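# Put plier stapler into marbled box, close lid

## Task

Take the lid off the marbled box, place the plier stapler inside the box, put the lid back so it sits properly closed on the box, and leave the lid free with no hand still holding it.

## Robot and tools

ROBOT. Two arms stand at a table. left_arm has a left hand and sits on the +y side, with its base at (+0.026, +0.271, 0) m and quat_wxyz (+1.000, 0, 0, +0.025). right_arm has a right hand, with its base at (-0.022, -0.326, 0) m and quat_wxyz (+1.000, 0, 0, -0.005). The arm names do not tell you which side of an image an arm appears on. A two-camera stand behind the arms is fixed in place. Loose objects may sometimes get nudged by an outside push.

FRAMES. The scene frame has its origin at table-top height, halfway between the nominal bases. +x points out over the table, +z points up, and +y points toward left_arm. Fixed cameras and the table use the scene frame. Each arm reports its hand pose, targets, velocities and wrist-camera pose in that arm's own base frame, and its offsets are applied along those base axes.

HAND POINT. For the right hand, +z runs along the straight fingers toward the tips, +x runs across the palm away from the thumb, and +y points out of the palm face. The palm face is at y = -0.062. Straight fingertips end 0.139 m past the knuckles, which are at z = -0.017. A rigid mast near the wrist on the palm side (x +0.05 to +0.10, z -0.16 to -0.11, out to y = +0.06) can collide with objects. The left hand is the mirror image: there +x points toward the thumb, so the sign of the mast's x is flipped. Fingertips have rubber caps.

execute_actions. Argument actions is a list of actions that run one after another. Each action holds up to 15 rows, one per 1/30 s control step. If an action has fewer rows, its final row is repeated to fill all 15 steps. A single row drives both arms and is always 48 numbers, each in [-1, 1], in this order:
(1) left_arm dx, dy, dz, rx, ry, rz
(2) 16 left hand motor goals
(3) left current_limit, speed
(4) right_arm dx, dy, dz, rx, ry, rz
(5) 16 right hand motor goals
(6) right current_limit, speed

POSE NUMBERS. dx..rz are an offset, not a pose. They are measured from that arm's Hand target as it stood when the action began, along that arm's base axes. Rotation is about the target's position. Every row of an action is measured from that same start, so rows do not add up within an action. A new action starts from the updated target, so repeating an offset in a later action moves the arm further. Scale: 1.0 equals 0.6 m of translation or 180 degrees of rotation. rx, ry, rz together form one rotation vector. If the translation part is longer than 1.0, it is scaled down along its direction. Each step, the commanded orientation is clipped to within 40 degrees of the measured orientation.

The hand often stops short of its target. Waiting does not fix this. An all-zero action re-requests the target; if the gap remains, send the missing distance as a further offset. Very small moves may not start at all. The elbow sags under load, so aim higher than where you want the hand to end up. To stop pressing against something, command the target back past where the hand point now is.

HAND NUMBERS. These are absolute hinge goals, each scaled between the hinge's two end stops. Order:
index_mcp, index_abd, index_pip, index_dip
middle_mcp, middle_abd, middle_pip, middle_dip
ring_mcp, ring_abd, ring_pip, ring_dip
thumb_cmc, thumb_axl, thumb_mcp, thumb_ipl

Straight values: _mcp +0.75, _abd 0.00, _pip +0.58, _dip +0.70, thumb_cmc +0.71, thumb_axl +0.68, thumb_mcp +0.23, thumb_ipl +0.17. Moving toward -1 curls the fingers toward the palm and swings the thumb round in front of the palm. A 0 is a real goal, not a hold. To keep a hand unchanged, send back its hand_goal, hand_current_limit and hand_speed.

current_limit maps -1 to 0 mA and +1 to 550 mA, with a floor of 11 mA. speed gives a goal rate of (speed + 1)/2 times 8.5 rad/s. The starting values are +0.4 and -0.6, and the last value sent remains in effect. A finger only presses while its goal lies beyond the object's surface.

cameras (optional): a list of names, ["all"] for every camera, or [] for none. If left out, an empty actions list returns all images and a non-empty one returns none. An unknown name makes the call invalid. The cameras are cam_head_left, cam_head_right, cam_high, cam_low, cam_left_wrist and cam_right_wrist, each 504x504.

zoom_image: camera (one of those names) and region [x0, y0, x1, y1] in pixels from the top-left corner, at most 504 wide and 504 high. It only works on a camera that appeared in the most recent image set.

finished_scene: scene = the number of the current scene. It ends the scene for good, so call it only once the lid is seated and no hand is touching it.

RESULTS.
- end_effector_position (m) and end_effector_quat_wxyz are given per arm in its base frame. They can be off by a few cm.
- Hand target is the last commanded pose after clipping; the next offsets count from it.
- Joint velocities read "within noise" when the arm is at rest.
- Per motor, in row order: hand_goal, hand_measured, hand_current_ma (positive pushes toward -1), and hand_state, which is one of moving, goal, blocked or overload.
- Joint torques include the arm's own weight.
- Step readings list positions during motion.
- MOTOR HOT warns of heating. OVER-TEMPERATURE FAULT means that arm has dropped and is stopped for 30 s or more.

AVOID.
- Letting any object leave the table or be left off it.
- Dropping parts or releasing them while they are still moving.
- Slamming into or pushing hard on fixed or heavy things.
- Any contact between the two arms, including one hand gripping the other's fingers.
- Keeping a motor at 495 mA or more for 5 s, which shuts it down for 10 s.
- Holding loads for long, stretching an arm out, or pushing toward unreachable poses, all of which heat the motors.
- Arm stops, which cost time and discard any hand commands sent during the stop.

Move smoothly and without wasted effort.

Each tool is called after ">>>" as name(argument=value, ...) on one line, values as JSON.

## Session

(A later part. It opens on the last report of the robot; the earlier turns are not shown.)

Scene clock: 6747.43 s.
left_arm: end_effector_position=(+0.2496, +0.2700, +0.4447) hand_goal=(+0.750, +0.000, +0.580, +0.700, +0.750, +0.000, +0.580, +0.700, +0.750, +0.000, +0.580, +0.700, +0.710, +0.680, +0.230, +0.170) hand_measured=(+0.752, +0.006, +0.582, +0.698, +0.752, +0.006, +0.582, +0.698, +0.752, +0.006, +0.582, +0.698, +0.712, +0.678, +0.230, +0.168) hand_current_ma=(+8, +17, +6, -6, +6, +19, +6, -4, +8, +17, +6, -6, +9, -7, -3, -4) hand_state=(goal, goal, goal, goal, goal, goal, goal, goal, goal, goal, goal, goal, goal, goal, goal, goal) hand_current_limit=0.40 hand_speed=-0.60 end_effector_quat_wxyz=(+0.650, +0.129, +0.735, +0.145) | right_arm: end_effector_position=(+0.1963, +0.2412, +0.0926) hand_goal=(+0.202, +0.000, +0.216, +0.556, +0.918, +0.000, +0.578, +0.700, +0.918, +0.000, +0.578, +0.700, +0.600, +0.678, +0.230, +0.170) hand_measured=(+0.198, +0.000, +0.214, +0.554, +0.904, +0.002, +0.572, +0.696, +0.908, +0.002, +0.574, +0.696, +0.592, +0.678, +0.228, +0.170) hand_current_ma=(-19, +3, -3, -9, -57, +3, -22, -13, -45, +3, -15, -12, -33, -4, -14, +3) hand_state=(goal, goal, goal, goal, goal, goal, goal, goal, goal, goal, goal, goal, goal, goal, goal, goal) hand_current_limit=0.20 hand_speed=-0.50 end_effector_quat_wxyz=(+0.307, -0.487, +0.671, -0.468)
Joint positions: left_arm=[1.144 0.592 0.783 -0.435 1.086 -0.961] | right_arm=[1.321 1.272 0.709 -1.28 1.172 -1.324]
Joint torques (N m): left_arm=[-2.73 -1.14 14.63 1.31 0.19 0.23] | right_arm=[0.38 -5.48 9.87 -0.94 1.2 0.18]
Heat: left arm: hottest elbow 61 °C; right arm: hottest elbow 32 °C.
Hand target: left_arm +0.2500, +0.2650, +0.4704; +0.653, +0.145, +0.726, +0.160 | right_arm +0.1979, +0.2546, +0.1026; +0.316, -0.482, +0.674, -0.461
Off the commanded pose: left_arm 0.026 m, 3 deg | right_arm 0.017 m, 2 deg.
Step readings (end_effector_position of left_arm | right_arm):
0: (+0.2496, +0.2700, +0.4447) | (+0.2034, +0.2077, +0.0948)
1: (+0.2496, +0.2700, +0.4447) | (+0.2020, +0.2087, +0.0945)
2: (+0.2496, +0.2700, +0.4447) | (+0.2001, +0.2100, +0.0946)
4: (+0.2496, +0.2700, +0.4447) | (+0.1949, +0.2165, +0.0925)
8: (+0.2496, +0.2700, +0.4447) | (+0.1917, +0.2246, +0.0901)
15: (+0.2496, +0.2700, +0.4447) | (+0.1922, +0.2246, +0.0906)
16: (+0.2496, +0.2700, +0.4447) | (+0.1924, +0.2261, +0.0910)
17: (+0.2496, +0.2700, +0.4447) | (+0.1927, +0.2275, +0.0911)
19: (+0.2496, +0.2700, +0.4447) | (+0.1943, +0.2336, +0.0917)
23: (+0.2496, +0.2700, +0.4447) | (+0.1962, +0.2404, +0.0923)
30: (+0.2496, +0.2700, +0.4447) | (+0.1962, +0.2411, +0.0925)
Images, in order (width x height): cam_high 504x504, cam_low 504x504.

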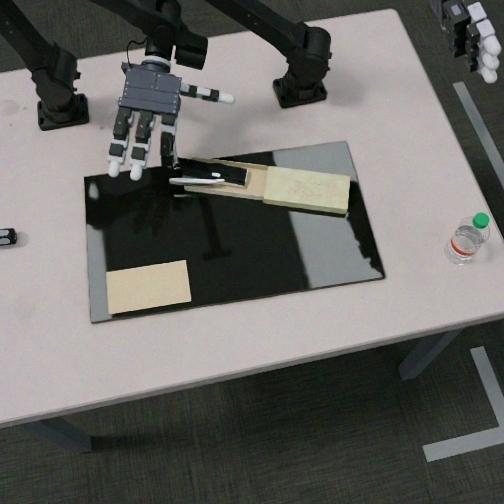

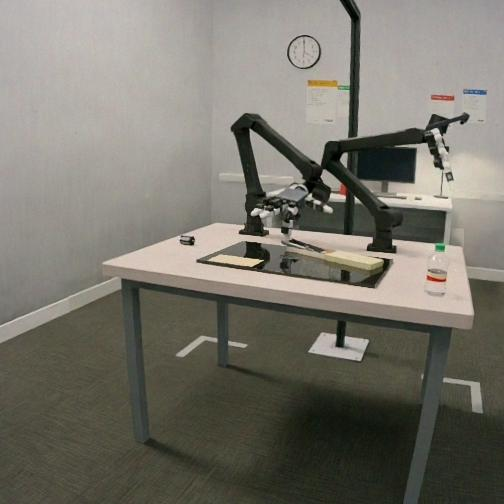

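>>> execute_actions(actions=[[[0,0,0,0,0,0,0.75,0,0.58,0.7,0.75,0,0.58,0.7,0.75,0,0.58,0.7,0.71,0.68,0.23,0.17,0.4,-0.6,0.005,0.02,0,0,0,0.0,0.202,0,0.215,0.555,0.918,0,0.578,0.7,0.918,0,0.578,0.7,0.6,0.678,0.23,0.17,0.2,-0.5]],[[0,0,0,0,0,0,0.75,0,0.58,0.7,0.75,0,0.58,0.7,0.75,0,0.58,0.7,0.71,0.68,0.23,0.17,0.4,-0.6,0.006,0.02,0,0,0,0.0,0.202,0,0.215,0.555,0.918,0,0.578,0.7,0.918,0,0.578,0.7,0.6,0.678,0.23,0.17,0.2,-0.5]]], cameras=["cam_high","cam_low"])

>>> zoom_image(camera="cam_high", region=[120, 130, 270, 280])

>>> zoom_image(camera="cam_low", region=[240, 200, 360, 290])

Scene clock: 6758.47 s.
left_arm: end_effector_position=(+0.2496, +0.2700, +0.4447) hand_goal=(+0.750, +0.000, +0.580, +0.700, +0.750, +0.000, +0.580, +0.700, +0.750, +0.000, +0.580, +0.700, +0.710, +0.680, +0.230, +0.170) hand_measured=(+0.752, +0.006, +0.582, +0.698, +0.752, +0.006, +0.582, +0.698, +0.752, +0.006, +0.582, +0.698, +0.712, +0.678, +0.230, +0.168) hand_current_ma=(+8, +17, +6, -6, +6, +19, +6, -4, +8, +17, +6, -6, +9, -7, -3, -4) hand_state=(goal, goal, goal, goal, goal, goal, goal, goal, goal, goal, goal, goal, goal, goal, goal, goal) hand_current_limit=0.40 hand_speed=-0.60 end_effector_quat_wxyz=(+0.650, +0.129, +0.735, +0.145) | right_arm: end_effector_position=(+0.2012, +0.2609, +0.0910) hand_goal=(+0.202, +0.000, +0.216, +0.556, +0.918, +0.000, +0.578, +0.700, +0.918, +0.000, +0.578, +0.700, +0.600, +0.678, +0.230, +0.170) hand_measured=(+0.194, -0.008, +0.214, +0.554, +0.904, +0.002, +0.572, +0.696, +0.908, +0.002, +0.574, +0.696, +0.592, +0.678, +0.228, +0.170) hand_current_ma=(-33, -29, -6, -7, -57, +3, -22, -13, -45, +3, -15, -12, -33, -4, -14, +3) hand_state=(goal, goal, goal, goal, goal, goal, goal, goal, goal, goal, goal, goal, goal, goal, goal, goal) hand_current_limit=0.20 hand_speed=-0.50 end_effector_quat_wxyz=(+0.302, -0.490, +0.668, -0.471)
Joint positions: left_arm=[1.144 0.592 0.783 -0.435 1.086 -0.961] | right_arm=[1.321 1.34 0.764 -1.282 1.171 -1.324]
Joint torques (N m): left_arm=[-2.37 -1.14 14.54 1.44 0.17 0.22] | right_arm=[0.09 -6.01 10.35 -0.5 1.28 0.18]
Heat: left arm: hottest elbow 61 °C; right arm: hottest elbow 32 °C.
Hand target: left_arm +0.2500, +0.2650, +0.4704; +0.653, +0.145, +0.726, +0.160 | right_arm +0.2045, +0.2785, +0.1026; +0.316, -0.482, +0.674, -0.461
Off the commanded pose: left_arm 0.026 m, 3 deg | right_arm 0.021 m, 2 deg.
Step readings (end_effector_position of left_arm | right_arm):
0: (+0.2496, +0.2700, +0.4447) | (+0.1963, +0.2412, +0.0926)
1: (+0.2496, +0.2700, +0.4447) | (+0.1965, +0.2420, +0.0927)
2: (+0.2496, +0.2700, +0.4447) | (+0.1968, +0.2433, +0.0927)
4: (+0.2496, +0.2700, +0.4447) | (+0.1978, +0.2473, +0.0922)
8: (+0.2496, +0.2700, +0.4447) | (+0.1986, +0.2504, +0.0916)
15: (+0.2496, +0.2700, +0.4447) | (+0.1986, +0.2504, +0.0916)
16: (+0.2496, +0.2700, +0.4447) | (+0.1989, +0.2516, +0.0920)
17: (+0.2496, +0.2700, +0.4447) | (+0.1992, +0.2529, +0.0921)
19: (+0.2496, +0.2700, +0.4447) | (+0.2002, +0.2569, +0.0915)
23: (+0.2496, +0.2700, +0.4447) | (+0.2012, +0.2609, +0.0910)
30: (+0.2496, +0.2700, +0.4447) | (+0.2012, +0.2609, +0.0910)
Images, in order (width x height): cam_high 504x504, cam_low 504x504.

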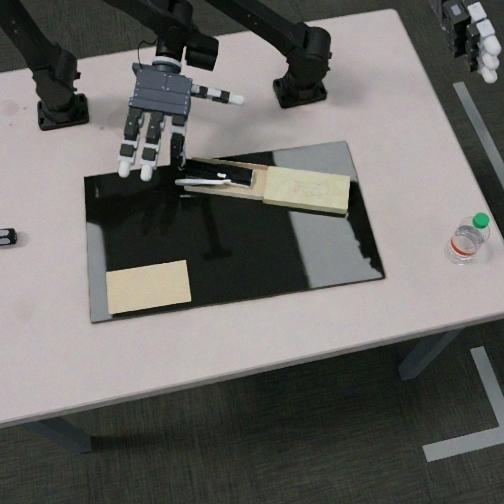

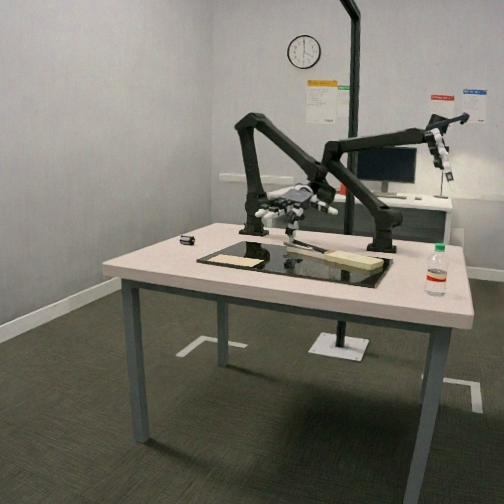

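Scaled by 3.360.

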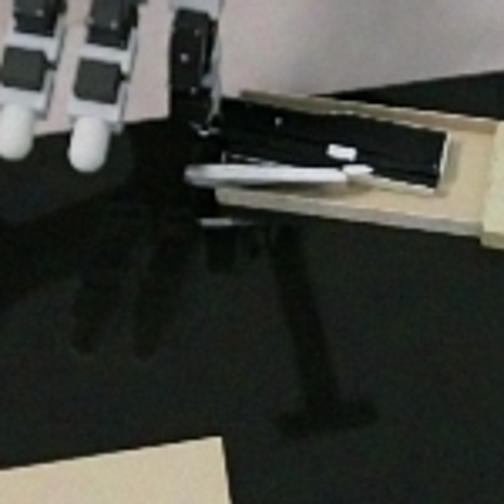

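Scaled by 4.200.

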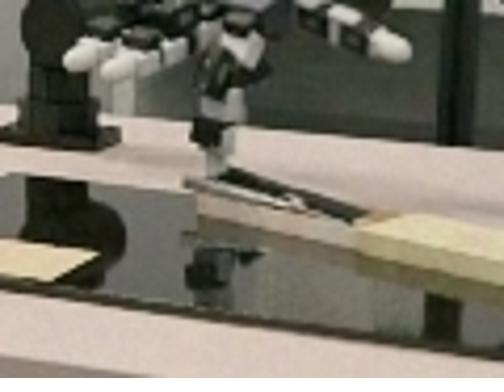

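>>> execute_actions(actions=[[[0,0,0,0,0,0,0.75,0,0.58,0.7,0.75,0,0.58,0.7,0.75,0,0.58,0.7,0.71,0.68,0.23,0.17,0.4,-0.6,0.007,0.017,0,0,0,0.0,0.202,0,0.215,0.555,0.918,0,0.578,0.7,0.918,0,0.578,0.7,0.6,0.678,0.23,0.17,0.2,-0.5]],[[0,0,0,0,0,0,0.75,0,0.58,0.7,0.75,0,0.58,0.7,0.75,0,0.58,0.7,0.71,0.68,0.23,0.17,0.4,-0.6,0.007,0.015,0,0,0,0.0,0.202,0,0.215,0.555,0.918,0,0.578,0.7,0.918,0,0.578,0.7,0.6,0.678,0.23,0.17,0.2,-0.5]]], cameras=["cam_high","cam_low"])

>>> zoom_image(camera="cam_high", region=[150, 130, 270, 250])

>>> zoom_image(camera="cam_low", region=[240, 200, 360, 290])

Scene clock: 6768.70 s.
left_arm: end_effector_position=(+0.2496, +0.2700, +0.4447) hand_goal=(+0.750, +0.000, +0.580, +0.700, +0.750, +0.000, +0.580, +0.700, +0.750, +0.000, +0.580, +0.700, +0.710, +0.680, +0.230, +0.170) hand_measured=(+0.752, +0.006, +0.582, +0.698, +0.752, +0.006, +0.582, +0.698, +0.752, +0.006, +0.582, +0.698, +0.712, +0.678, +0.230, +0.168) hand_current_ma=(+8, +17, +6, -6, +6, +19, +6, -4, +8, +17, +6, -6, +9, -7, -3, -4) hand_state=(goal, goal, goal, goal, goal, goal, goal, goal, goal, goal, goal, goal, goal, goal, goal, goal) hand_current_limit=0.40 hand_speed=-0.60 end_effector_quat_wxyz=(+0.650, +0.129, +0.735, +0.145) | right_arm: end_effector_position=(+0.2059, +0.2795, +0.0916) hand_goal=(+0.202, +0.000, +0.216, +0.556, +0.918, +0.000, +0.578, +0.700, +0.918, +0.000, +0.578, +0.700, +0.600, +0.678, +0.230, +0.170) hand_measured=(+0.194, -0.012, +0.214, +0.554, +0.904, +0.002, +0.572, +0.696, +0.908, +0.002, +0.574, +0.696, +0.592, +0.678, +0.228, +0.170) hand_current_ma=(-35, -40, -6, -7, -57, +3, -22, -13, -45, +3, -15, -12, -33, -4, -14, +3) hand_state=(goal, goal, goal, goal, goal, goal, goal, goal, goal, goal, goal, goal, goal, goal, goal, goal) hand_current_limit=0.20 hand_speed=-0.50 end_effector_quat_wxyz=(+0.302, -0.493, +0.666, -0.472)
Joint positions: left_arm=[1.144 0.592 0.783 -0.435 1.086 -0.961] | right_arm=[1.321 1.388 0.813 -1.275 1.173 -1.337]
Joint torques (N m): left_arm=[-3.25 -1.32 14.52 1.39 0.19 0.16] | right_arm=[-0.97 -6.42 10.58 0.14 1.35 0.07]
Heat: left arm: hottest elbow 61 °C; right arm: hottest elbow 32 °C.
Hand target: left_arm +0.2500, +0.2650, +0.4704; +0.653, +0.145, +0.726, +0.160 | right_arm +0.2129, +0.2978, +0.1026; +0.316, -0.482, +0.674, -0.461
Off the commanded pose: left_arm 0.026 m, 3 deg | right_arm 0.022 m, 3 deg.
Step readings (end_effector_position of left_arm | right_arm):
0: (+0.2496, +0.2700, +0.4447) | (+0.2012, +0.2609, +0.0910)
1: (+0.2496, +0.2700, +0.4447) | (+0.2015, +0.2620, +0.0913)
2: (+0.2496, +0.2700, +0.4447) | (+0.2017, +0.2631, +0.0914)
4: (+0.2496, +0.2700, +0.4447) | (+0.2026, +0.2666, +0.0913)
8: (+0.2496, +0.2700, +0.4447) | (+0.2036, +0.2704, +0.0914)
15: (+0.2496, +0.2700, +0.4447) | (+0.2036, +0.2704, +0.0914)
16: (+0.2496, +0.2700, +0.4447) | (+0.2038, +0.2714, +0.0916)
17: (+0.2496, +0.2700, +0.4447) | (+0.2041, +0.2724, +0.0917)
19: (+0.2496, +0.2700, +0.4447) | (+0.2048, +0.2756, +0.0915)
23: (+0.2496, +0.2700, +0.4447) | (+0.2058, +0.2796, +0.0916)
30: (+0.2496, +0.2700, +0.4447) | (+0.2059, +0.2795, +0.0916)
Images, in order (width x height): cam_high 504x504, cam_low 504x504.

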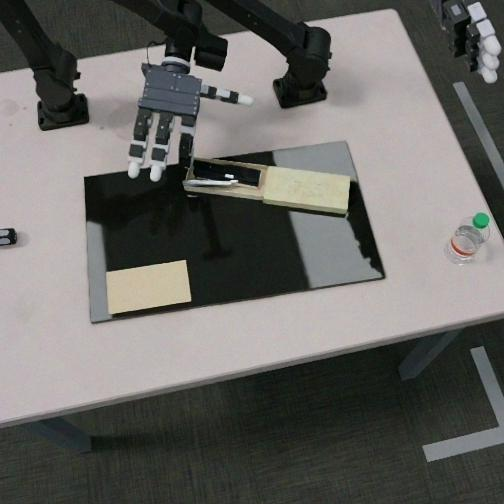

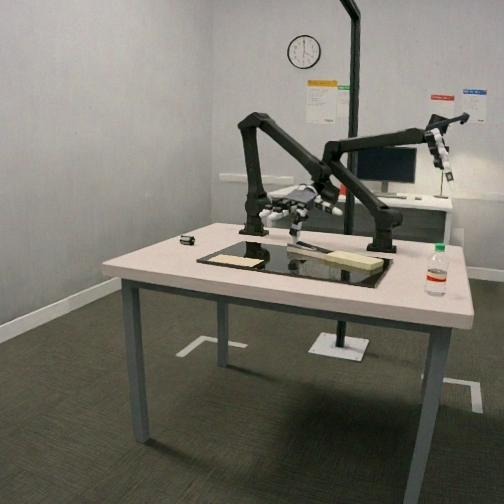

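Scaled by 4.200.

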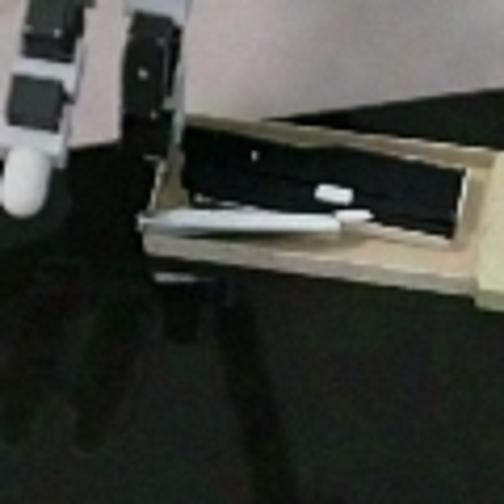

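Scaled by 4.200.

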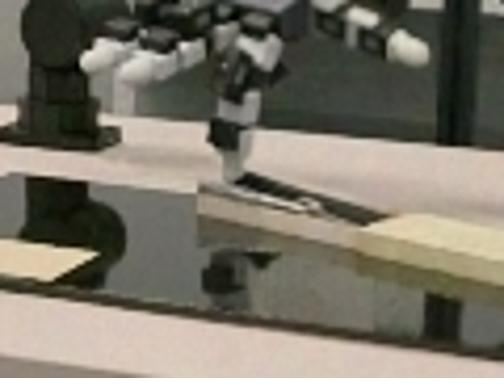

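>>> execute_actions(actions=[[[0,0,0,0,0,0,0.75,0,0.58,0.7,0.75,0,0.58,0.7,0.75,0,0.58,0.7,0.71,0.68,0.23,0.17,0.4,-0.6,0.0,-0.09,0.02,0,0,0.0,0.202,0,0.215,0.555,0.918,0,0.578,0.7,0.918,0,0.578,0.7,0.6,0.678,0.23,0.17,0.2,-0.5]],[[0,0,0,0,0,0,0.75,0,0.58,0.7,0.75,0,0.58,0.7,0.75,0,0.58,0.7,0.71,0.68,0.23,0.17,0.4,-0.6,0.07,-0.01,-0.01,0,0,0.0,0.202,0,0.215,0.555,0.918,0,0.578,0.7,0.918,0,0.578,0.7,0.6,0.678,0.23,0.17,0.2,-0.5]]], cameras=["cam_high","cam_low","cam_right_wrist","cam_head_left"])

>>> zoom_image(camera="cam_high", region=[150, 130, 270, 250])

>>> zoom_image(camera="cam_low", region=[240, 200, 360, 290])

>>> zoom_image(camera="cam_head_left", region=[220, 280, 340, 380])

Scene clock: 6818.77 s.
left_arm: end_effector_position=(+0.2496, +0.2700, +0.4447) hand_goal=(+0.750, +0.000, +0.580, +0.700, +0.750, +0.000, +0.580, +0.700, +0.750, +0.000, +0.580, +0.700, +0.710, +0.680, +0.230, +0.170) hand_measured=(+0.752, +0.006, +0.582, +0.698, +0.752, +0.006, +0.582, +0.698, +0.752, +0.006, +0.582, +0.698, +0.712, +0.678, +0.230, +0.168) hand_current_ma=(+8, +17, +6, -6, +6, +19, +6, -4, +8, +17, +6, -6, +9, -7, -3, -4) hand_state=(goal, goal, goal, goal, goal, goal, goal, goal, goal, goal, goal, goal, goal, goal, goal, goal) hand_current_limit=0.40 hand_speed=-0.60 end_effector_quat_wxyz=(+0.650, +0.129, +0.735, +0.145) | right_arm: end_effector_position=(+0.2542, +0.2341, +0.1049) hand_goal=(+0.202, +0.000, +0.216, +0.556, +0.918, +0.000, +0.578, +0.700, +0.918, +0.000, +0.578, +0.700, +0.600, +0.678, +0.230, +0.170) hand_measured=(+0.194, -0.002, +0.214, +0.554, +0.904, +0.000, +0.572, +0.696, +0.908, +0.000, +0.574, +0.696, +0.590, +0.678, +0.228, +0.170) hand_current_ma=(-29, -7, -9, -7, -57, +2, -22, -13, -45, +2, -15, -12, -41, -4, -8, +3) hand_state=(goal, goal, goal, goal, goal, goal, goal, goal, goal, goal, goal, goal, goal, goal, goal, goal) hand_current_limit=0.20 hand_speed=-0.50 end_effector_quat_wxyz=(+0.308, -0.483, +0.674, -0.467)
Joint positions: left_arm=[1.144 0.592 0.783 -0.435 1.086 -0.961] | right_arm=[1.122 1.184 0.678 -0.86 1.179 -1.829]
Joint torques (N m): left_arm=[-2.14 -0.67 14.64 1.43 0.19 0.19] | right_arm=[-0.32 -5.83 8.09 0.85 1.13 0.04]
Heat: left arm: hottest elbow 61 °C; right arm: hottest elbow 33 °C.
Hand target: left_arm +0.2500, +0.2650, +0.4704; +0.653, +0.145, +0.726, +0.160 | right_arm +0.2549, +0.2378, +0.1085; +0.316, -0.482, +0.674, -0.461
Off the commanded pose: left_arm 0.026 m, 3 deg | right_arm 0.005 m, 1 deg.
Step readings (end_effector_position of left_arm | right_arm):
0: (+0.2496, +0.2700, +0.4447) | (+0.2059, +0.2795, +0.0916)
1: (+0.2496, +0.2700, +0.4447) | (+0.2066, +0.2753, +0.0917)
2: (+0.2496, +0.2700, +0.4447) | (+0.2073, +0.2710, +0.0930)
4: (+0.2496, +0.2700, +0.4447) | (+0.2078, +0.2528, +0.0989)
8: (+0.2496, +0.2700, +0.4447) | (+0.2118, +0.2387, +0.1144)
15: (+0.2496, +0.2700, +0.4447) | (+0.2120, +0.2397, +0.1138)
16: (+0.2496, +0.2700, +0.4447) | (+0.2160, +0.2405, +0.1141)
17: (+0.2496, +0.2700, +0.4447) | (+0.2234, +0.2430, +0.1139)
19: (+0.2496, +0.2700, +0.4447) | (+0.2425, +0.2426, +0.1134)
23: (+0.2496, +0.2700, +0.4447) | (+0.2589, +0.2376, +0.1093)
30: (+0.2496, +0.2700, +0.4447) | (+0.2549, +0.2354, +0.1038)
camera_calibration:
cam_right_wrist: T_world_to_cam=[[0.0627791, 0.79678, -0.600999, -0.10597], [-0.300815, 0.589289, 0.749833, -0.190386], [0.951614, 0.133716, 0.276678, -0.178584], [0, 0, 0, 1]] pos_world=[0.119325, 0.220507, 0.12848]
Images, in order (width x height): cam_head_left 504x504, cam_high 504x504, cam_low 504x504, cam_right_wrist 504x504.

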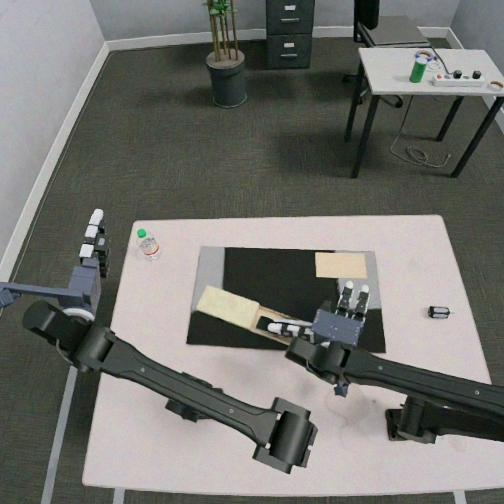

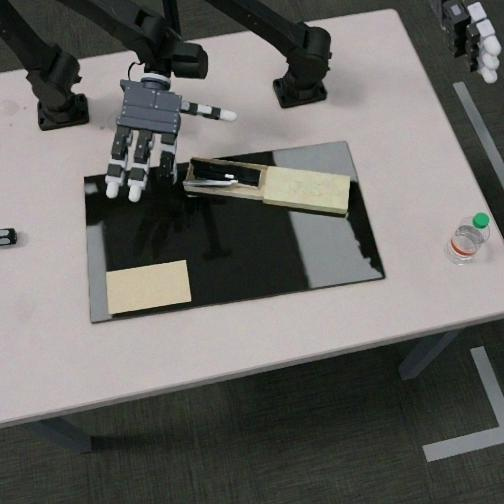

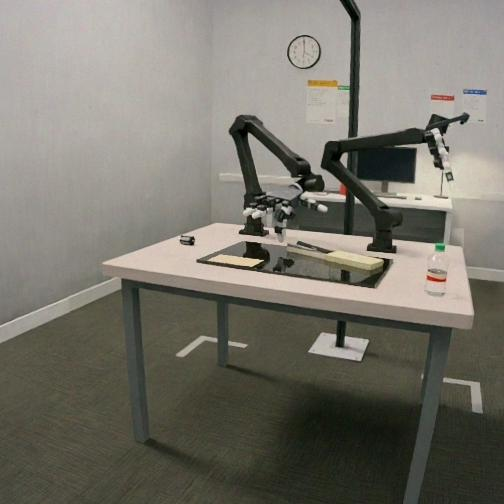

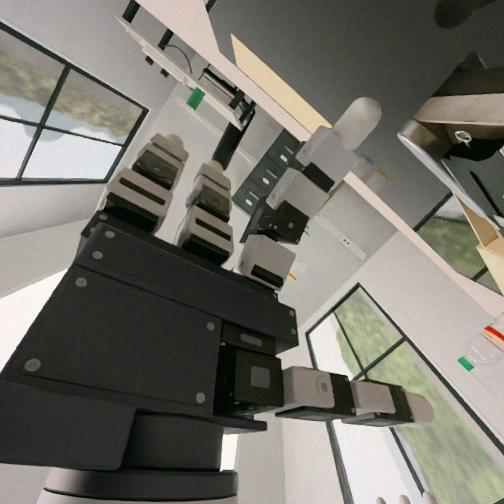

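Scaled by 4.200.

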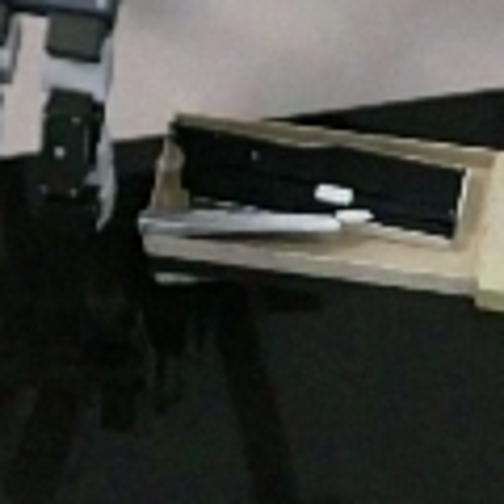

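Scaled by 4.200.

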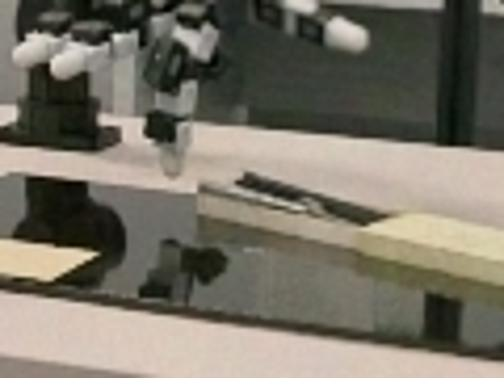

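Scaled by 4.200.

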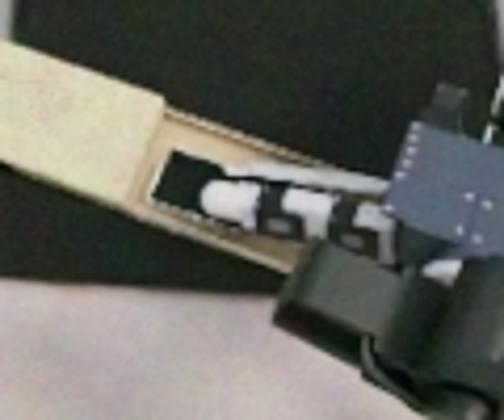

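>>> execute_actions(actions=[[[0,0,0,0,0,0,0.75,0,0.58,0.7,0.75,0,0.58,0.7,0.75,0,0.58,0.7,0.71,0.68,0.23,0.17,0.4,-0.6,0.0,0,-0.014,0,0,0.0,0.202,0,0.215,0.555,0.918,0,0.578,0.7,0.918,0,0.578,0.7,0.6,0.678,0.23,0.17,0.2,-0.5]],[[0,0,0,0,0,0,0.75,0,0.58,0.7,0.75,0,0.58,0.7,0.75,0,0.58,0.7,0.71,0.68,0.23,0.17,0.4,-0.6,0.003,0.015,0,0,0,0.0,0.202,0,0.215,0.555,0.918,0,0.578,0.7,0.918,0,0.578,0.7,0.6,0.678,0.23,0.17,0.2,-0.5]],[[0,0,0,0,0,0,0.75,0,0.58,0.7,0.75,0,0.58,0.7,0.75,0,0.58,0.7,0.71,0.68,0.23,0.17,0.4,-0.6,0.003,0.012,0,0,0,0.0,0.202,0,0.215,0.555,0.918,0,0.578,0.7,0.918,0,0.578,0.7,0.6,0.678,0.23,0.17,0.2,-0.5]]], cameras=["cam_high","cam_low","cam_right_wrist"])

>>> zoom_image(camera="cam_high", region=[150, 130, 270, 250])

>>> zoom_image(camera="cam_low", region=[240, 200, 360, 290])

>>> zoom_image(camera="cam_right_wrist", region=[344, 20, 504, 180])

Scene clock: 6842.00 s.
left_arm: end_effector_position=(+0.2496, +0.2700, +0.4447) hand_goal=(+0.750, +0.000, +0.580, +0.700, +0.750, +0.000, +0.580, +0.700, +0.750, +0.000, +0.580, +0.700, +0.710, +0.680, +0.230, +0.170) hand_measured=(+0.752, +0.006, +0.582, +0.698, +0.752, +0.006, +0.582, +0.698, +0.752, +0.006, +0.582, +0.698, +0.712, +0.678, +0.230, +0.168) hand_current_ma=(+8, +17, +6, -6, +6, +19, +6, -4, +8, +17, +6, -6, +9, -7, -3, -4) hand_state=(goal, goal, goal, goal, goal, goal, goal, goal, goal, goal, goal, goal, goal, goal, goal, goal) hand_current_limit=0.40 hand_speed=-0.60 end_effector_quat_wxyz=(+0.650, +0.129, +0.735, +0.145) | right_arm: end_effector_position=(+0.2525, +0.2359, +0.0864) hand_goal=(+0.202, +0.000, +0.216, +0.556, +0.918, +0.000, +0.578, +0.700, +0.918, +0.000, +0.578, +0.700, +0.600, +0.678, +0.230, +0.170) hand_measured=(+0.194, -0.002, +0.214, +0.554, +0.904, +0.000, +0.572, +0.696, +0.908, +0.000, +0.574, +0.696, +0.590, +0.678, +0.228, +0.170) hand_current_ma=(-29, -7, -9, -7, -57, +2, -22, -13, -45, +2, -15, -12, -41, -4, -8, +3) hand_state=(goal, goal, goal, goal, goal, goal, goal, goal, goal, goal, goal, goal, goal, goal, goal, goal) hand_current_limit=0.20 hand_speed=-0.50 end_effector_quat_wxyz=(+0.300, -0.491, +0.669, -0.470)
Joint positions: left_arm=[1.144 0.592 0.783 -0.435 1.086 -0.961] | right_arm=[1.128 1.231 0.663 -0.823 1.177 -1.828]
Joint torques (N m): left_arm=[-2.84 -0.97 14.83 1.24 0.24 0.24] | right_arm=[0.21 -5.01 11.4 0.16 1.26 0.19]
Heat: left arm: hottest elbow 61 °C; right arm: hottest elbow 32 °C.
Hand target: left_arm +0.2500, +0.2650, +0.4704; +0.653, +0.145, +0.726, +0.160 | right_arm +0.2585, +0.2540, +0.1002; +0.316, -0.482, +0.674, -0.461
Off the commanded pose: left_arm 0.026 m, 3 deg | right_arm 0.023 m, 2 deg.
Step readings (end_effector_position of left_arm | right_arm):
0: (+0.2496, +0.2700, +0.4447) | (+0.2542, +0.2341, +0.1049)
1: (+0.2496, +0.2700, +0.4447) | (+0.2543, +0.2342, +0.1042)
2: (+0.2496, +0.2700, +0.4447) | (+0.2548, +0.2353, +0.1034)
4: (+0.2496, +0.2700, +0.4447) | (+0.2545, +0.2352, +0.1013)
8: (+0.2496, +0.2700, +0.4447) | (+0.2536, +0.2337, +0.0989)
15: (+0.2496, +0.2700, +0.4447) | (+0.2538, +0.2341, +0.0990)
16: (+0.2496, +0.2700, +0.4447) | (+0.2537, +0.2340, +0.0985)
17: (+0.2496, +0.2700, +0.4447) | (+0.2536, +0.2340, +0.0975)
19: (+0.2496, +0.2700, +0.4447) | (+0.2534, +0.2338, +0.0946)
23: (+0.2496, +0.2700, +0.4447) | (+0.2532, +0.2334, +0.0910)
30: (+0.2496, +0.2700, +0.4447) | (+0.2532, +0.2334, +0.0910)
31: (+0.2496, +0.2700, +0.4447) | (+0.2531, +0.2338, +0.0908)
32: (+0.2496, +0.2700, +0.4447) | (+0.2529, +0.2345, +0.0904)
34: (+0.2496, +0.2700, +0.4447) | (+0.2529, +0.2353, +0.0887)
38: (+0.2496, +0.2700, +0.4447) | (+0.2525, +0.2357, +0.0863)
45: (+0.2496, +0.2700, +0.4447) | (+0.2525, +0.2359, +0.0864)
camera_calibration:
cam_right_wrist: T_world_to_cam=[[0.0497873, 0.784386, -0.618272, -0.110659], [-0.294901, 0.602985, 0.741244, -0.182145], [0.95423, 0.145425, 0.261337, -0.1741], [0, 0, 0, 1]] pos_world=[0.117926, 0.221949, 0.112096]
Images, in order (width x height): cam_high 504x504, cam_low 504x504, cam_right_wrist 504x504.

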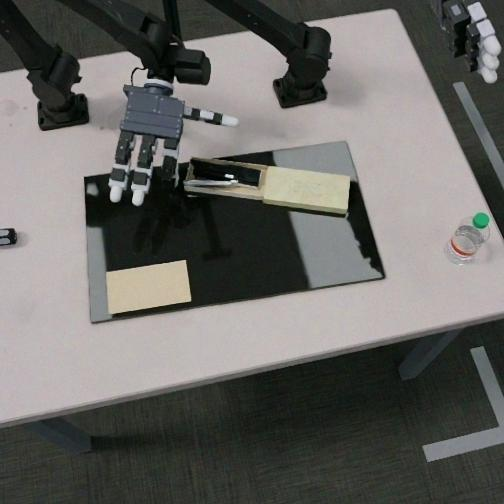

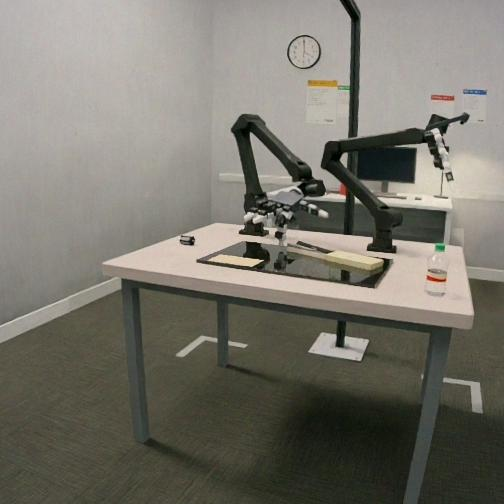

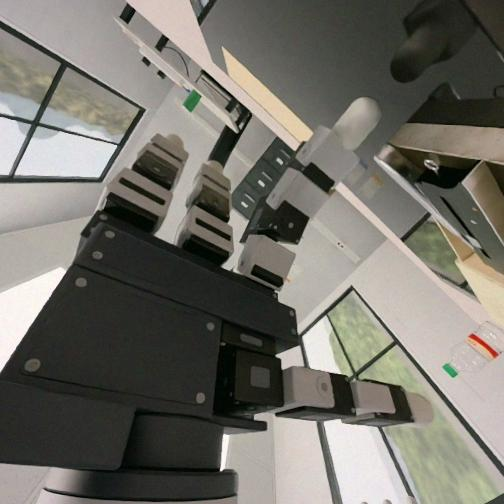

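Scaled by 4.200.

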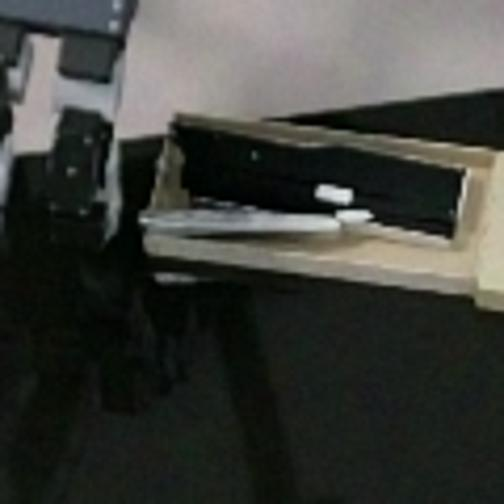

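Scaled by 4.200.

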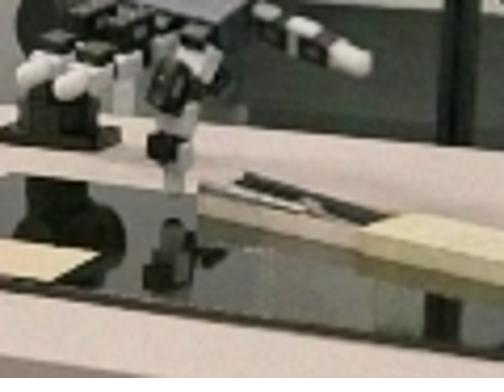

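Scaled by 3.150.

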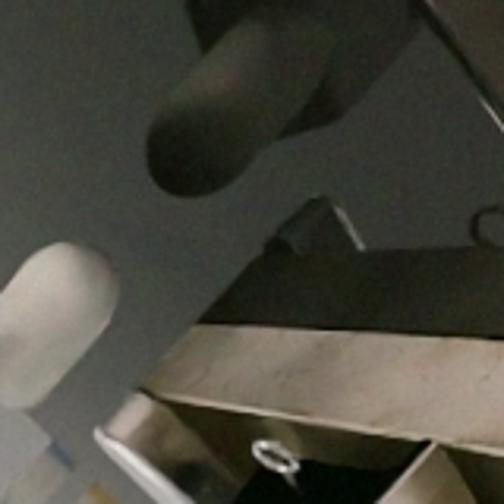

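>>> execute_actions(actions=[[[0,0,0,0,0,0,0.75,0,0.58,0.7,0.75,0,0.58,0.7,0.75,0,0.58,0.7,0.71,0.68,0.23,0.17,0.4,-0.6,0.0,0,0.018,0,0,0.0,0.202,0,0.215,0.555,0.918,0,0.578,0.7,0.918,0,0.578,0.7,0.6,0.678,0.23,0.17,0.2,-0.5]]], cameras=["cam_high"])

Scene clock: 6861.90 s.
left_arm: end_effector_position=(+0.2496, +0.2700, +0.4447) hand_goal=(+0.750, +0.000, +0.580, +0.700, +0.750, +0.000, +0.580, +0.700, +0.750, +0.000, +0.580, +0.700, +0.710, +0.680, +0.230, +0.170) hand_measured=(+0.752, +0.006, +0.582, +0.698, +0.752, +0.006, +0.582, +0.698, +0.752, +0.006, +0.582, +0.698, +0.712, +0.678, +0.230, +0.168) hand_current_ma=(+8, +17, +6, -6, +6, +19, +6, -4, +8, +17, +6, -6, +9, -7, -3, -4) hand_state=(goal, goal, goal, goal, goal, goal, goal, goal, goal, goal, goal, goal, goal, goal, goal, goal) hand_current_limit=0.40 hand_speed=-0.60 end_effector_quat_wxyz=(+0.650, +0.129, +0.735, +0.145) | right_arm: end_effector_position=(+0.2534, +0.2379, +0.0932) hand_goal=(+0.202, +0.000, +0.216, +0.556, +0.918, +0.000, +0.578, +0.700, +0.918, +0.000, +0.578, +0.700, +0.600, +0.678, +0.230, +0.170) hand_measured=(+0.194, -0.002, +0.214, +0.554, +0.904, +0.000, +0.572, +0.696, +0.908, +0.000, +0.574, +0.696, +0.590, +0.678, +0.228, +0.170) hand_current_ma=(-29, -7, -9, -7, -57, +2, -22, -13, -45, +2, -15, -12, -41, -4, -8, +3) hand_state=(goal, goal, goal, goal, goal, goal, goal, goal, goal, goal, goal, goal, goal, goal, goal, goal) hand_current_limit=0.20 hand_speed=-0.50 end_effector_quat_wxyz=(+0.298, -0.492, +0.668, -0.471)
Joint positions: left_arm=[1.144 0.592 0.783 -0.435 1.086 -0.961] | right_arm=[1.128 1.228 0.682 -0.852 1.177 -1.828]
Joint torques (N m): left_arm=[-2.61 -0.56 14.61 1.57 0.19 0.17] | right_arm=[0.38 -6.36 11.33 -0.25 1.24 0.16]
Heat: left arm: hottest elbow 61 °C; right arm: hottest elbow 32 °C.
Hand target: left_arm +0.2500, +0.2650, +0.4704; +0.653, +0.145, +0.726, +0.160 | right_arm +0.2585, +0.2539, +0.1110; +0.316, -0.482, +0.674, -0.461
Off the commanded pose: left_arm 0.026 m, 3 deg | right_arm 0.025 m, 3 deg.
Step readings (end_effector_position of left_arm | right_arm):
0: (+0.2496, +0.2700, +0.4447) | (+0.2525, +0.2360, +0.0864)
1: (+0.2496, +0.2700, +0.4447) | (+0.2525, +0.2359, +0.0869)
2: (+0.2496, +0.2700, +0.4447) | (+0.2521, +0.2352, +0.0874)
4: (+0.2496, +0.2700, +0.4447) | (+0.2525, +0.2358, +0.0895)
8: (+0.2496, +0.2700, +0.4447) | (+0.2536, +0.2382, +0.0930)
15: (+0.2496, +0.2700, +0.4447) | (+0.2534, +0.2379, +0.0932)
Images, in order (width x height): cam_high 504x504.

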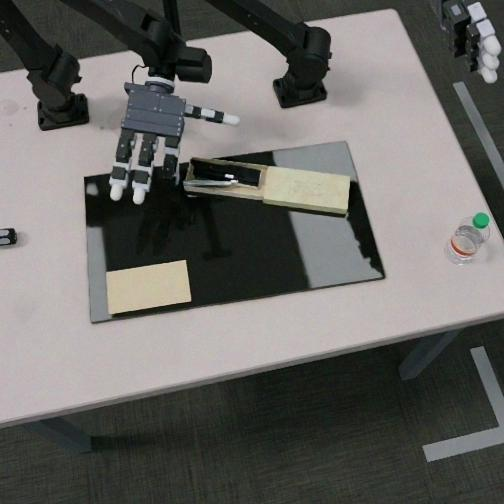

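>>> execute_actions(actions=[[[0,0,0,0,0,0,0.75,0,0.58,0.7,0.75,0,0.58,0.7,0.75,0,0.58,0.7,0.71,0.68,0.23,0.17,0.4,-0.6,0.0,0.018,0.006,0,0,0.0,0.202,0,0.215,0.555,0.918,0,0.578,0.7,0.918,0,0.578,0.7,0.6,0.678,0.23,0.17,0.2,-0.5]],[[0,0,0,0,0,0,0.75,0,0.58,0.7,0.75,0,0.58,0.7,0.75,0,0.58,0.7,0.71,0.68,0.23,0.17,0.4,-0.6,0.002,0.018,0.004,0,0,0.0,0.202,0,0.215,0.555,0.918,0,0.578,0.7,0.918,0,0.578,0.7,0.6,0.678,0.23,0.17,0.2,-0.5]]], cameras=["cam_high","cam_right_wrist"])

>>> zoom_image(camera="cam_high", region=[150, 130, 270, 250])

>>> zoom_image(camera="cam_right_wrist", region=[344, 20, 504, 180])

Scene clock: 6878.93 s.
left_arm: end_effector_position=(+0.2496, +0.2700, +0.4447) hand_goal=(+0.750, +0.000, +0.580, +0.700, +0.750, +0.000, +0.580, +0.700, +0.750, +0.000, +0.580, +0.700, +0.710, +0.680, +0.230, +0.170) hand_measured=(+0.752, +0.006, +0.582, +0.698, +0.752, +0.006, +0.582, +0.698, +0.752, +0.006, +0.582, +0.698, +0.712, +0.678, +0.230, +0.168) hand_current_ma=(+8, +17, +6, -6, +6, +19, +6, -4, +8, +17, +6, -6, +9, -7, -3, -4) hand_state=(goal, goal, goal, goal, goal, goal, goal, goal, goal, goal, goal, goal, goal, goal, goal, goal) hand_current_limit=0.40 hand_speed=-0.60 end_effector_quat_wxyz=(+0.650, +0.129, +0.735, +0.145) | right_arm: end_effector_position=(+0.2547, +0.2590, +0.1029) hand_goal=(+0.202, +0.000, +0.216, +0.556, +0.918, +0.000, +0.578, +0.700, +0.918, +0.000, +0.578, +0.700, +0.600, +0.678, +0.230, +0.170) hand_measured=(+0.196, -0.002, +0.214, +0.554, +0.904, +0.000, +0.572, +0.696, +0.908, +0.000, +0.574, +0.696, +0.590, +0.678, +0.228, +0.170) hand_current_ma=(-28, -9, -8, -7, -57, +2, -22, -13, -45, +2, -15, -12, -41, -4, -8, +3) hand_state=(goal, goal, goal, goal, goal, goal, goal, goal, goal, goal, goal, goal, goal, goal, goal, goal) hand_current_limit=0.20 hand_speed=-0.50 end_effector_quat_wxyz=(+0.302, -0.490, +0.670, -0.468)
Joint positions: left_arm=[1.144 0.592 0.783 -0.435 1.086 -0.961] | right_arm=[1.152 1.273 0.75 -0.921 1.179 -1.766]
Joint torques (N m): left_arm=[-3.14 -1.14 14.64 1.39 0.23 0.2] | right_arm=[0.44 -5.54 11.51 -0.2 1.37 0.2]
Heat: left arm: hottest elbow 61 °C; right arm: hottest elbow 33 °C.
Hand target: left_arm +0.2500, +0.2650, +0.4704; +0.653, +0.145, +0.726, +0.160 | right_arm +0.2597, +0.2757, +0.1170; +0.316, -0.482, +0.674, -0.461
Off the commanded pose: left_arm 0.026 m, 3 deg | right_arm 0.022 m, 2 deg.
Step readings (end_effector_position of left_arm | right_arm):
0: (+0.2496, +0.2700, +0.4447) | (+0.2534, +0.2379, +0.0932)
1: (+0.2496, +0.2700, +0.4447) | (+0.2533, +0.2387, +0.0940)
2: (+0.2496, +0.2700, +0.4447) | (+0.2524, +0.2393, +0.0949)
4: (+0.2496, +0.2700, +0.4447) | (+0.2526, +0.2429, +0.0978)
8: (+0.2496, +0.2700, +0.4447) | (+0.2536, +0.2501, +0.1029)
15: (+0.2496, +0.2700, +0.4447) | (+0.2535, +0.2503, +0.1026)
16: (+0.2496, +0.2700, +0.4447) | (+0.2536, +0.2510, +0.1030)
17: (+0.2496, +0.2700, +0.4447) | (+0.2532, +0.2519, +0.1031)
19: (+0.2496, +0.2700, +0.4447) | (+0.2541, +0.2552, +0.1033)
23: (+0.2496, +0.2700, +0.4447) | (+0.2547, +0.2584, +0.1028)
30: (+0.2496, +0.2700, +0.4447) | (+0.2547, +0.2589, +0.1029)
camera_calibration:
cam_right_wrist: T_world_to_cam=[[0.0503468, 0.787758, -0.613924, -0.120155], [-0.296294, 0.598811, 0.744067, -0.206467], [0.953769, 0.144441, 0.263556, -0.183848], [0, 0, 0, 1]] pos_world=[0.120223, 0.244843, 0.128313]
Images, in order (width x height): cam_high 504x504, cam_right_wrist 504x504.

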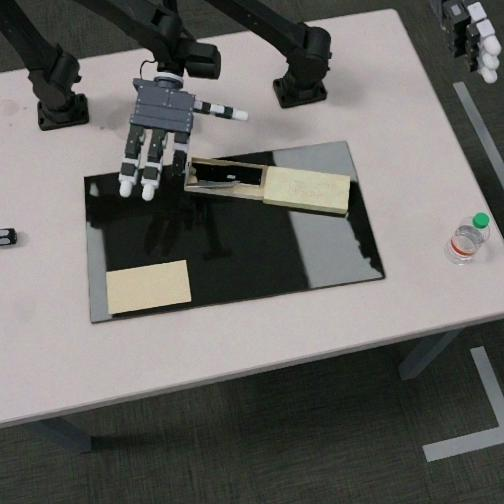

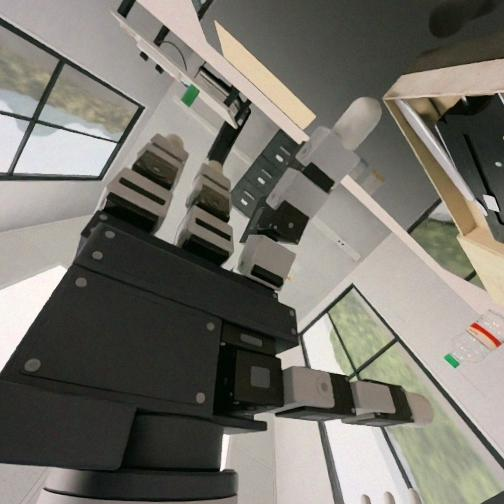

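Scaled by 4.200.

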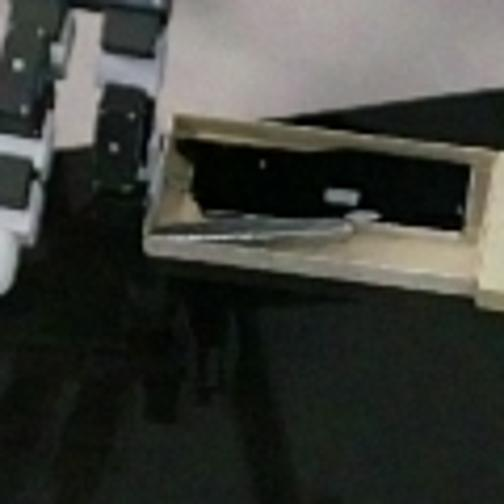

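Scaled by 3.150.

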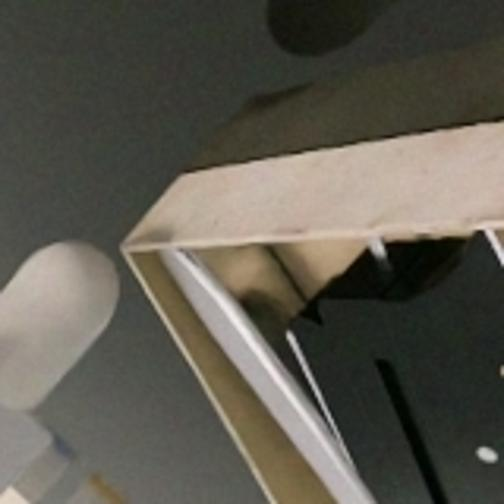

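>>> execute_actions(actions=[[[0,0,0,0,0,0,0.75,0,0.58,0.7,0.75,0,0.58,0.7,0.75,0,0.58,0.7,0.71,0.68,0.23,0.17,0.4,-0.6,0.0,0,0.08,0,0,0.0,0.753,0,-0.43,0.348,0.917,0,0.577,0.7,0.753,0,-0.43,0.348,0.3,0.678,0.225,0.15,0.2,-0.5]]], cameras=["cam_high","cam_head_left","cam_low","cam_right_wrist"])

>>> zoom_image(camera="cam_high", region=[170, 140, 370, 240])

>>> zoom_image(camera="cam_head_left", region=[180, 260, 320, 360])

>>> zoom_image(camera="cam_low", region=[260, 220, 400, 290])

Scene clock: 6896.00 s.
left_arm: end_effector_position=(+0.2496, +0.2700, +0.4447) hand_goal=(+0.750, +0.000, +0.580, +0.700, +0.750, +0.000, +0.580, +0.700, +0.750, +0.000, +0.580, +0.700, +0.710, +0.680, +0.230, +0.170) hand_measured=(+0.752, +0.006, +0.582, +0.698, +0.752, +0.006, +0.582, +0.698, +0.752, +0.006, +0.582, +0.698, +0.712, +0.678, +0.230, +0.168) hand_current_ma=(+8, +17, +6, -6, +6, +19, +6, -4, +8, +17, +6, -6, +9, -7, -3, -4) hand_state=(goal, goal, goal, goal, goal, goal, goal, goal, goal, goal, goal, goal, goal, goal, goal, goal) hand_current_limit=0.40 hand_speed=-0.60 end_effector_quat_wxyz=(+0.650, +0.129, +0.735, +0.145) | right_arm: end_effector_position=(+0.2577, +0.2646, +0.1554) hand_goal=(+0.754, +0.000, -0.430, +0.348, +0.918, +0.000, +0.578, +0.700, +0.754, +0.000, -0.430, +0.348, +0.300, +0.678, +0.226, +0.150) hand_measured=(+0.738, -0.002, -0.428, +0.352, +0.904, +0.000, +0.572, +0.696, +0.748, +0.000, -0.428, +0.350, +0.296, +0.678, +0.226, +0.152) hand_current_ma=(-71, -5, +11, +11, -58, +1, -22, -13, -24, +1, +9, +11, -18, -4, +0, +8) hand_state=(goal, goal, goal, goal, goal, goal, goal, goal, goal, goal, goal, goal, goal, goal, goal, goal) hand_current_limit=0.20 hand_speed=-0.50 end_effector_quat_wxyz=(+0.308, -0.486, +0.672, -0.467)
Joint positions: left_arm=[1.144 0.592 0.783 -0.435 1.086 -0.961] | right_arm=[1.152 1.213 0.85 -1.067 1.183 -1.766]
Joint torques (N m): left_arm=[-2.67 -0.44 14.64 1.22 0.21 0.15] | right_arm=[0.56 -5.6 11.17 -0.21 1.23 0.2]
Heat: left arm: hottest elbow 61 °C; right arm: hottest elbow 34 °C.
Hand target: left_arm +0.2500, +0.2650, +0.4704; +0.653, +0.145, +0.726, +0.160 | right_arm +0.2597, +0.2756, +0.1650; +0.316, -0.482, +0.674, -0.461
Off the commanded pose: left_arm 0.026 m, 3 deg | right_arm 0.015 m, 1 deg.
Step readings (end_effector_position of left_arm | right_arm):
0: (+0.2496, +0.2700, +0.4447) | (+0.2547, +0.2591, +0.1029)
1: (+0.2496, +0.2700, +0.4447) | (+0.2544, +0.2589, +0.1060)
2: (+0.2496, +0.2700, +0.4447) | (+0.2525, +0.2556, +0.1100)
4: (+0.2496, +0.2700, +0.4447) | (+0.2528, +0.2563, +0.1247)
8: (+0.2496, +0.2700, +0.4447) | (+0.2576, +0.2645, +0.1524)
15: (+0.2496, +0.2700, +0.4447) | (+0.2578, +0.2647, +0.1554)
camera_calibration:
cam_right_wrist: T_world_to_cam=[[0.0557136, 0.794638, -0.604522, -0.0971386], [-0.302199, 0.590484, 0.748334, -0.244983], [0.951615, 0.140993, 0.273037, -0.201273], [0, 0, 0, 1]] pos_world=[0.122913, 0.250227, 0.179562]
Images, in order (width x height): cam_head_left 504x504, cam_high 504x504, cam_low 504x504, cam_right_wrist 504x504.

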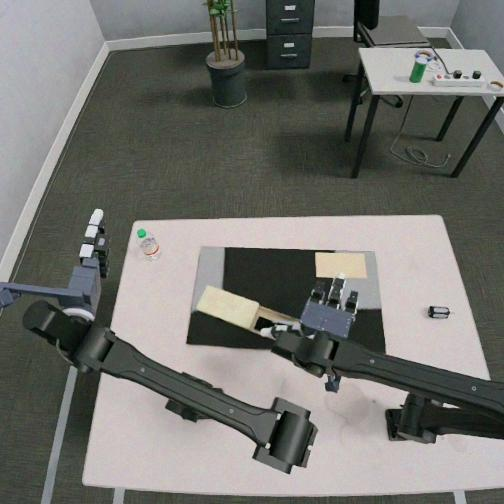

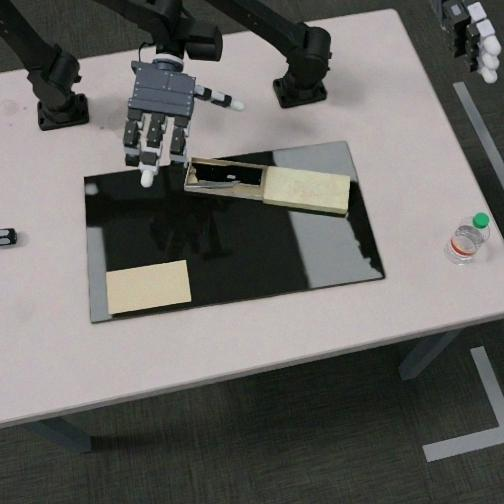

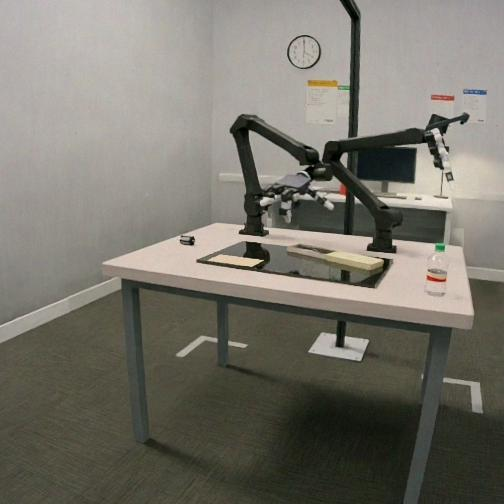

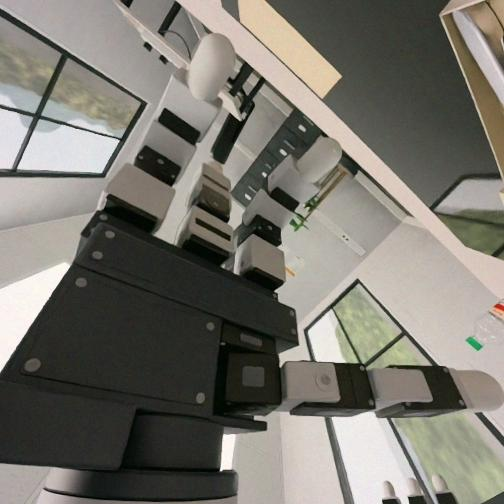

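Scaled by 2.520.

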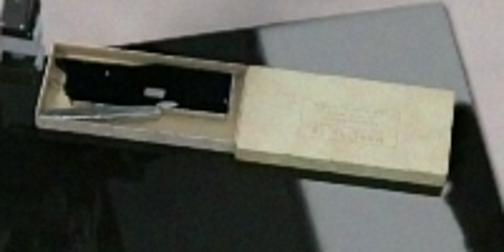

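Scaled by 3.600.

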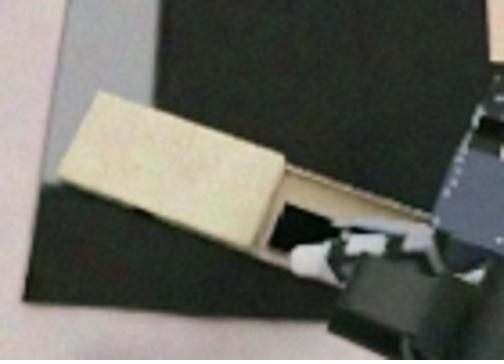

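Scaled by 3.600.

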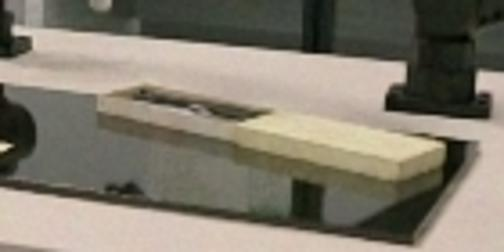

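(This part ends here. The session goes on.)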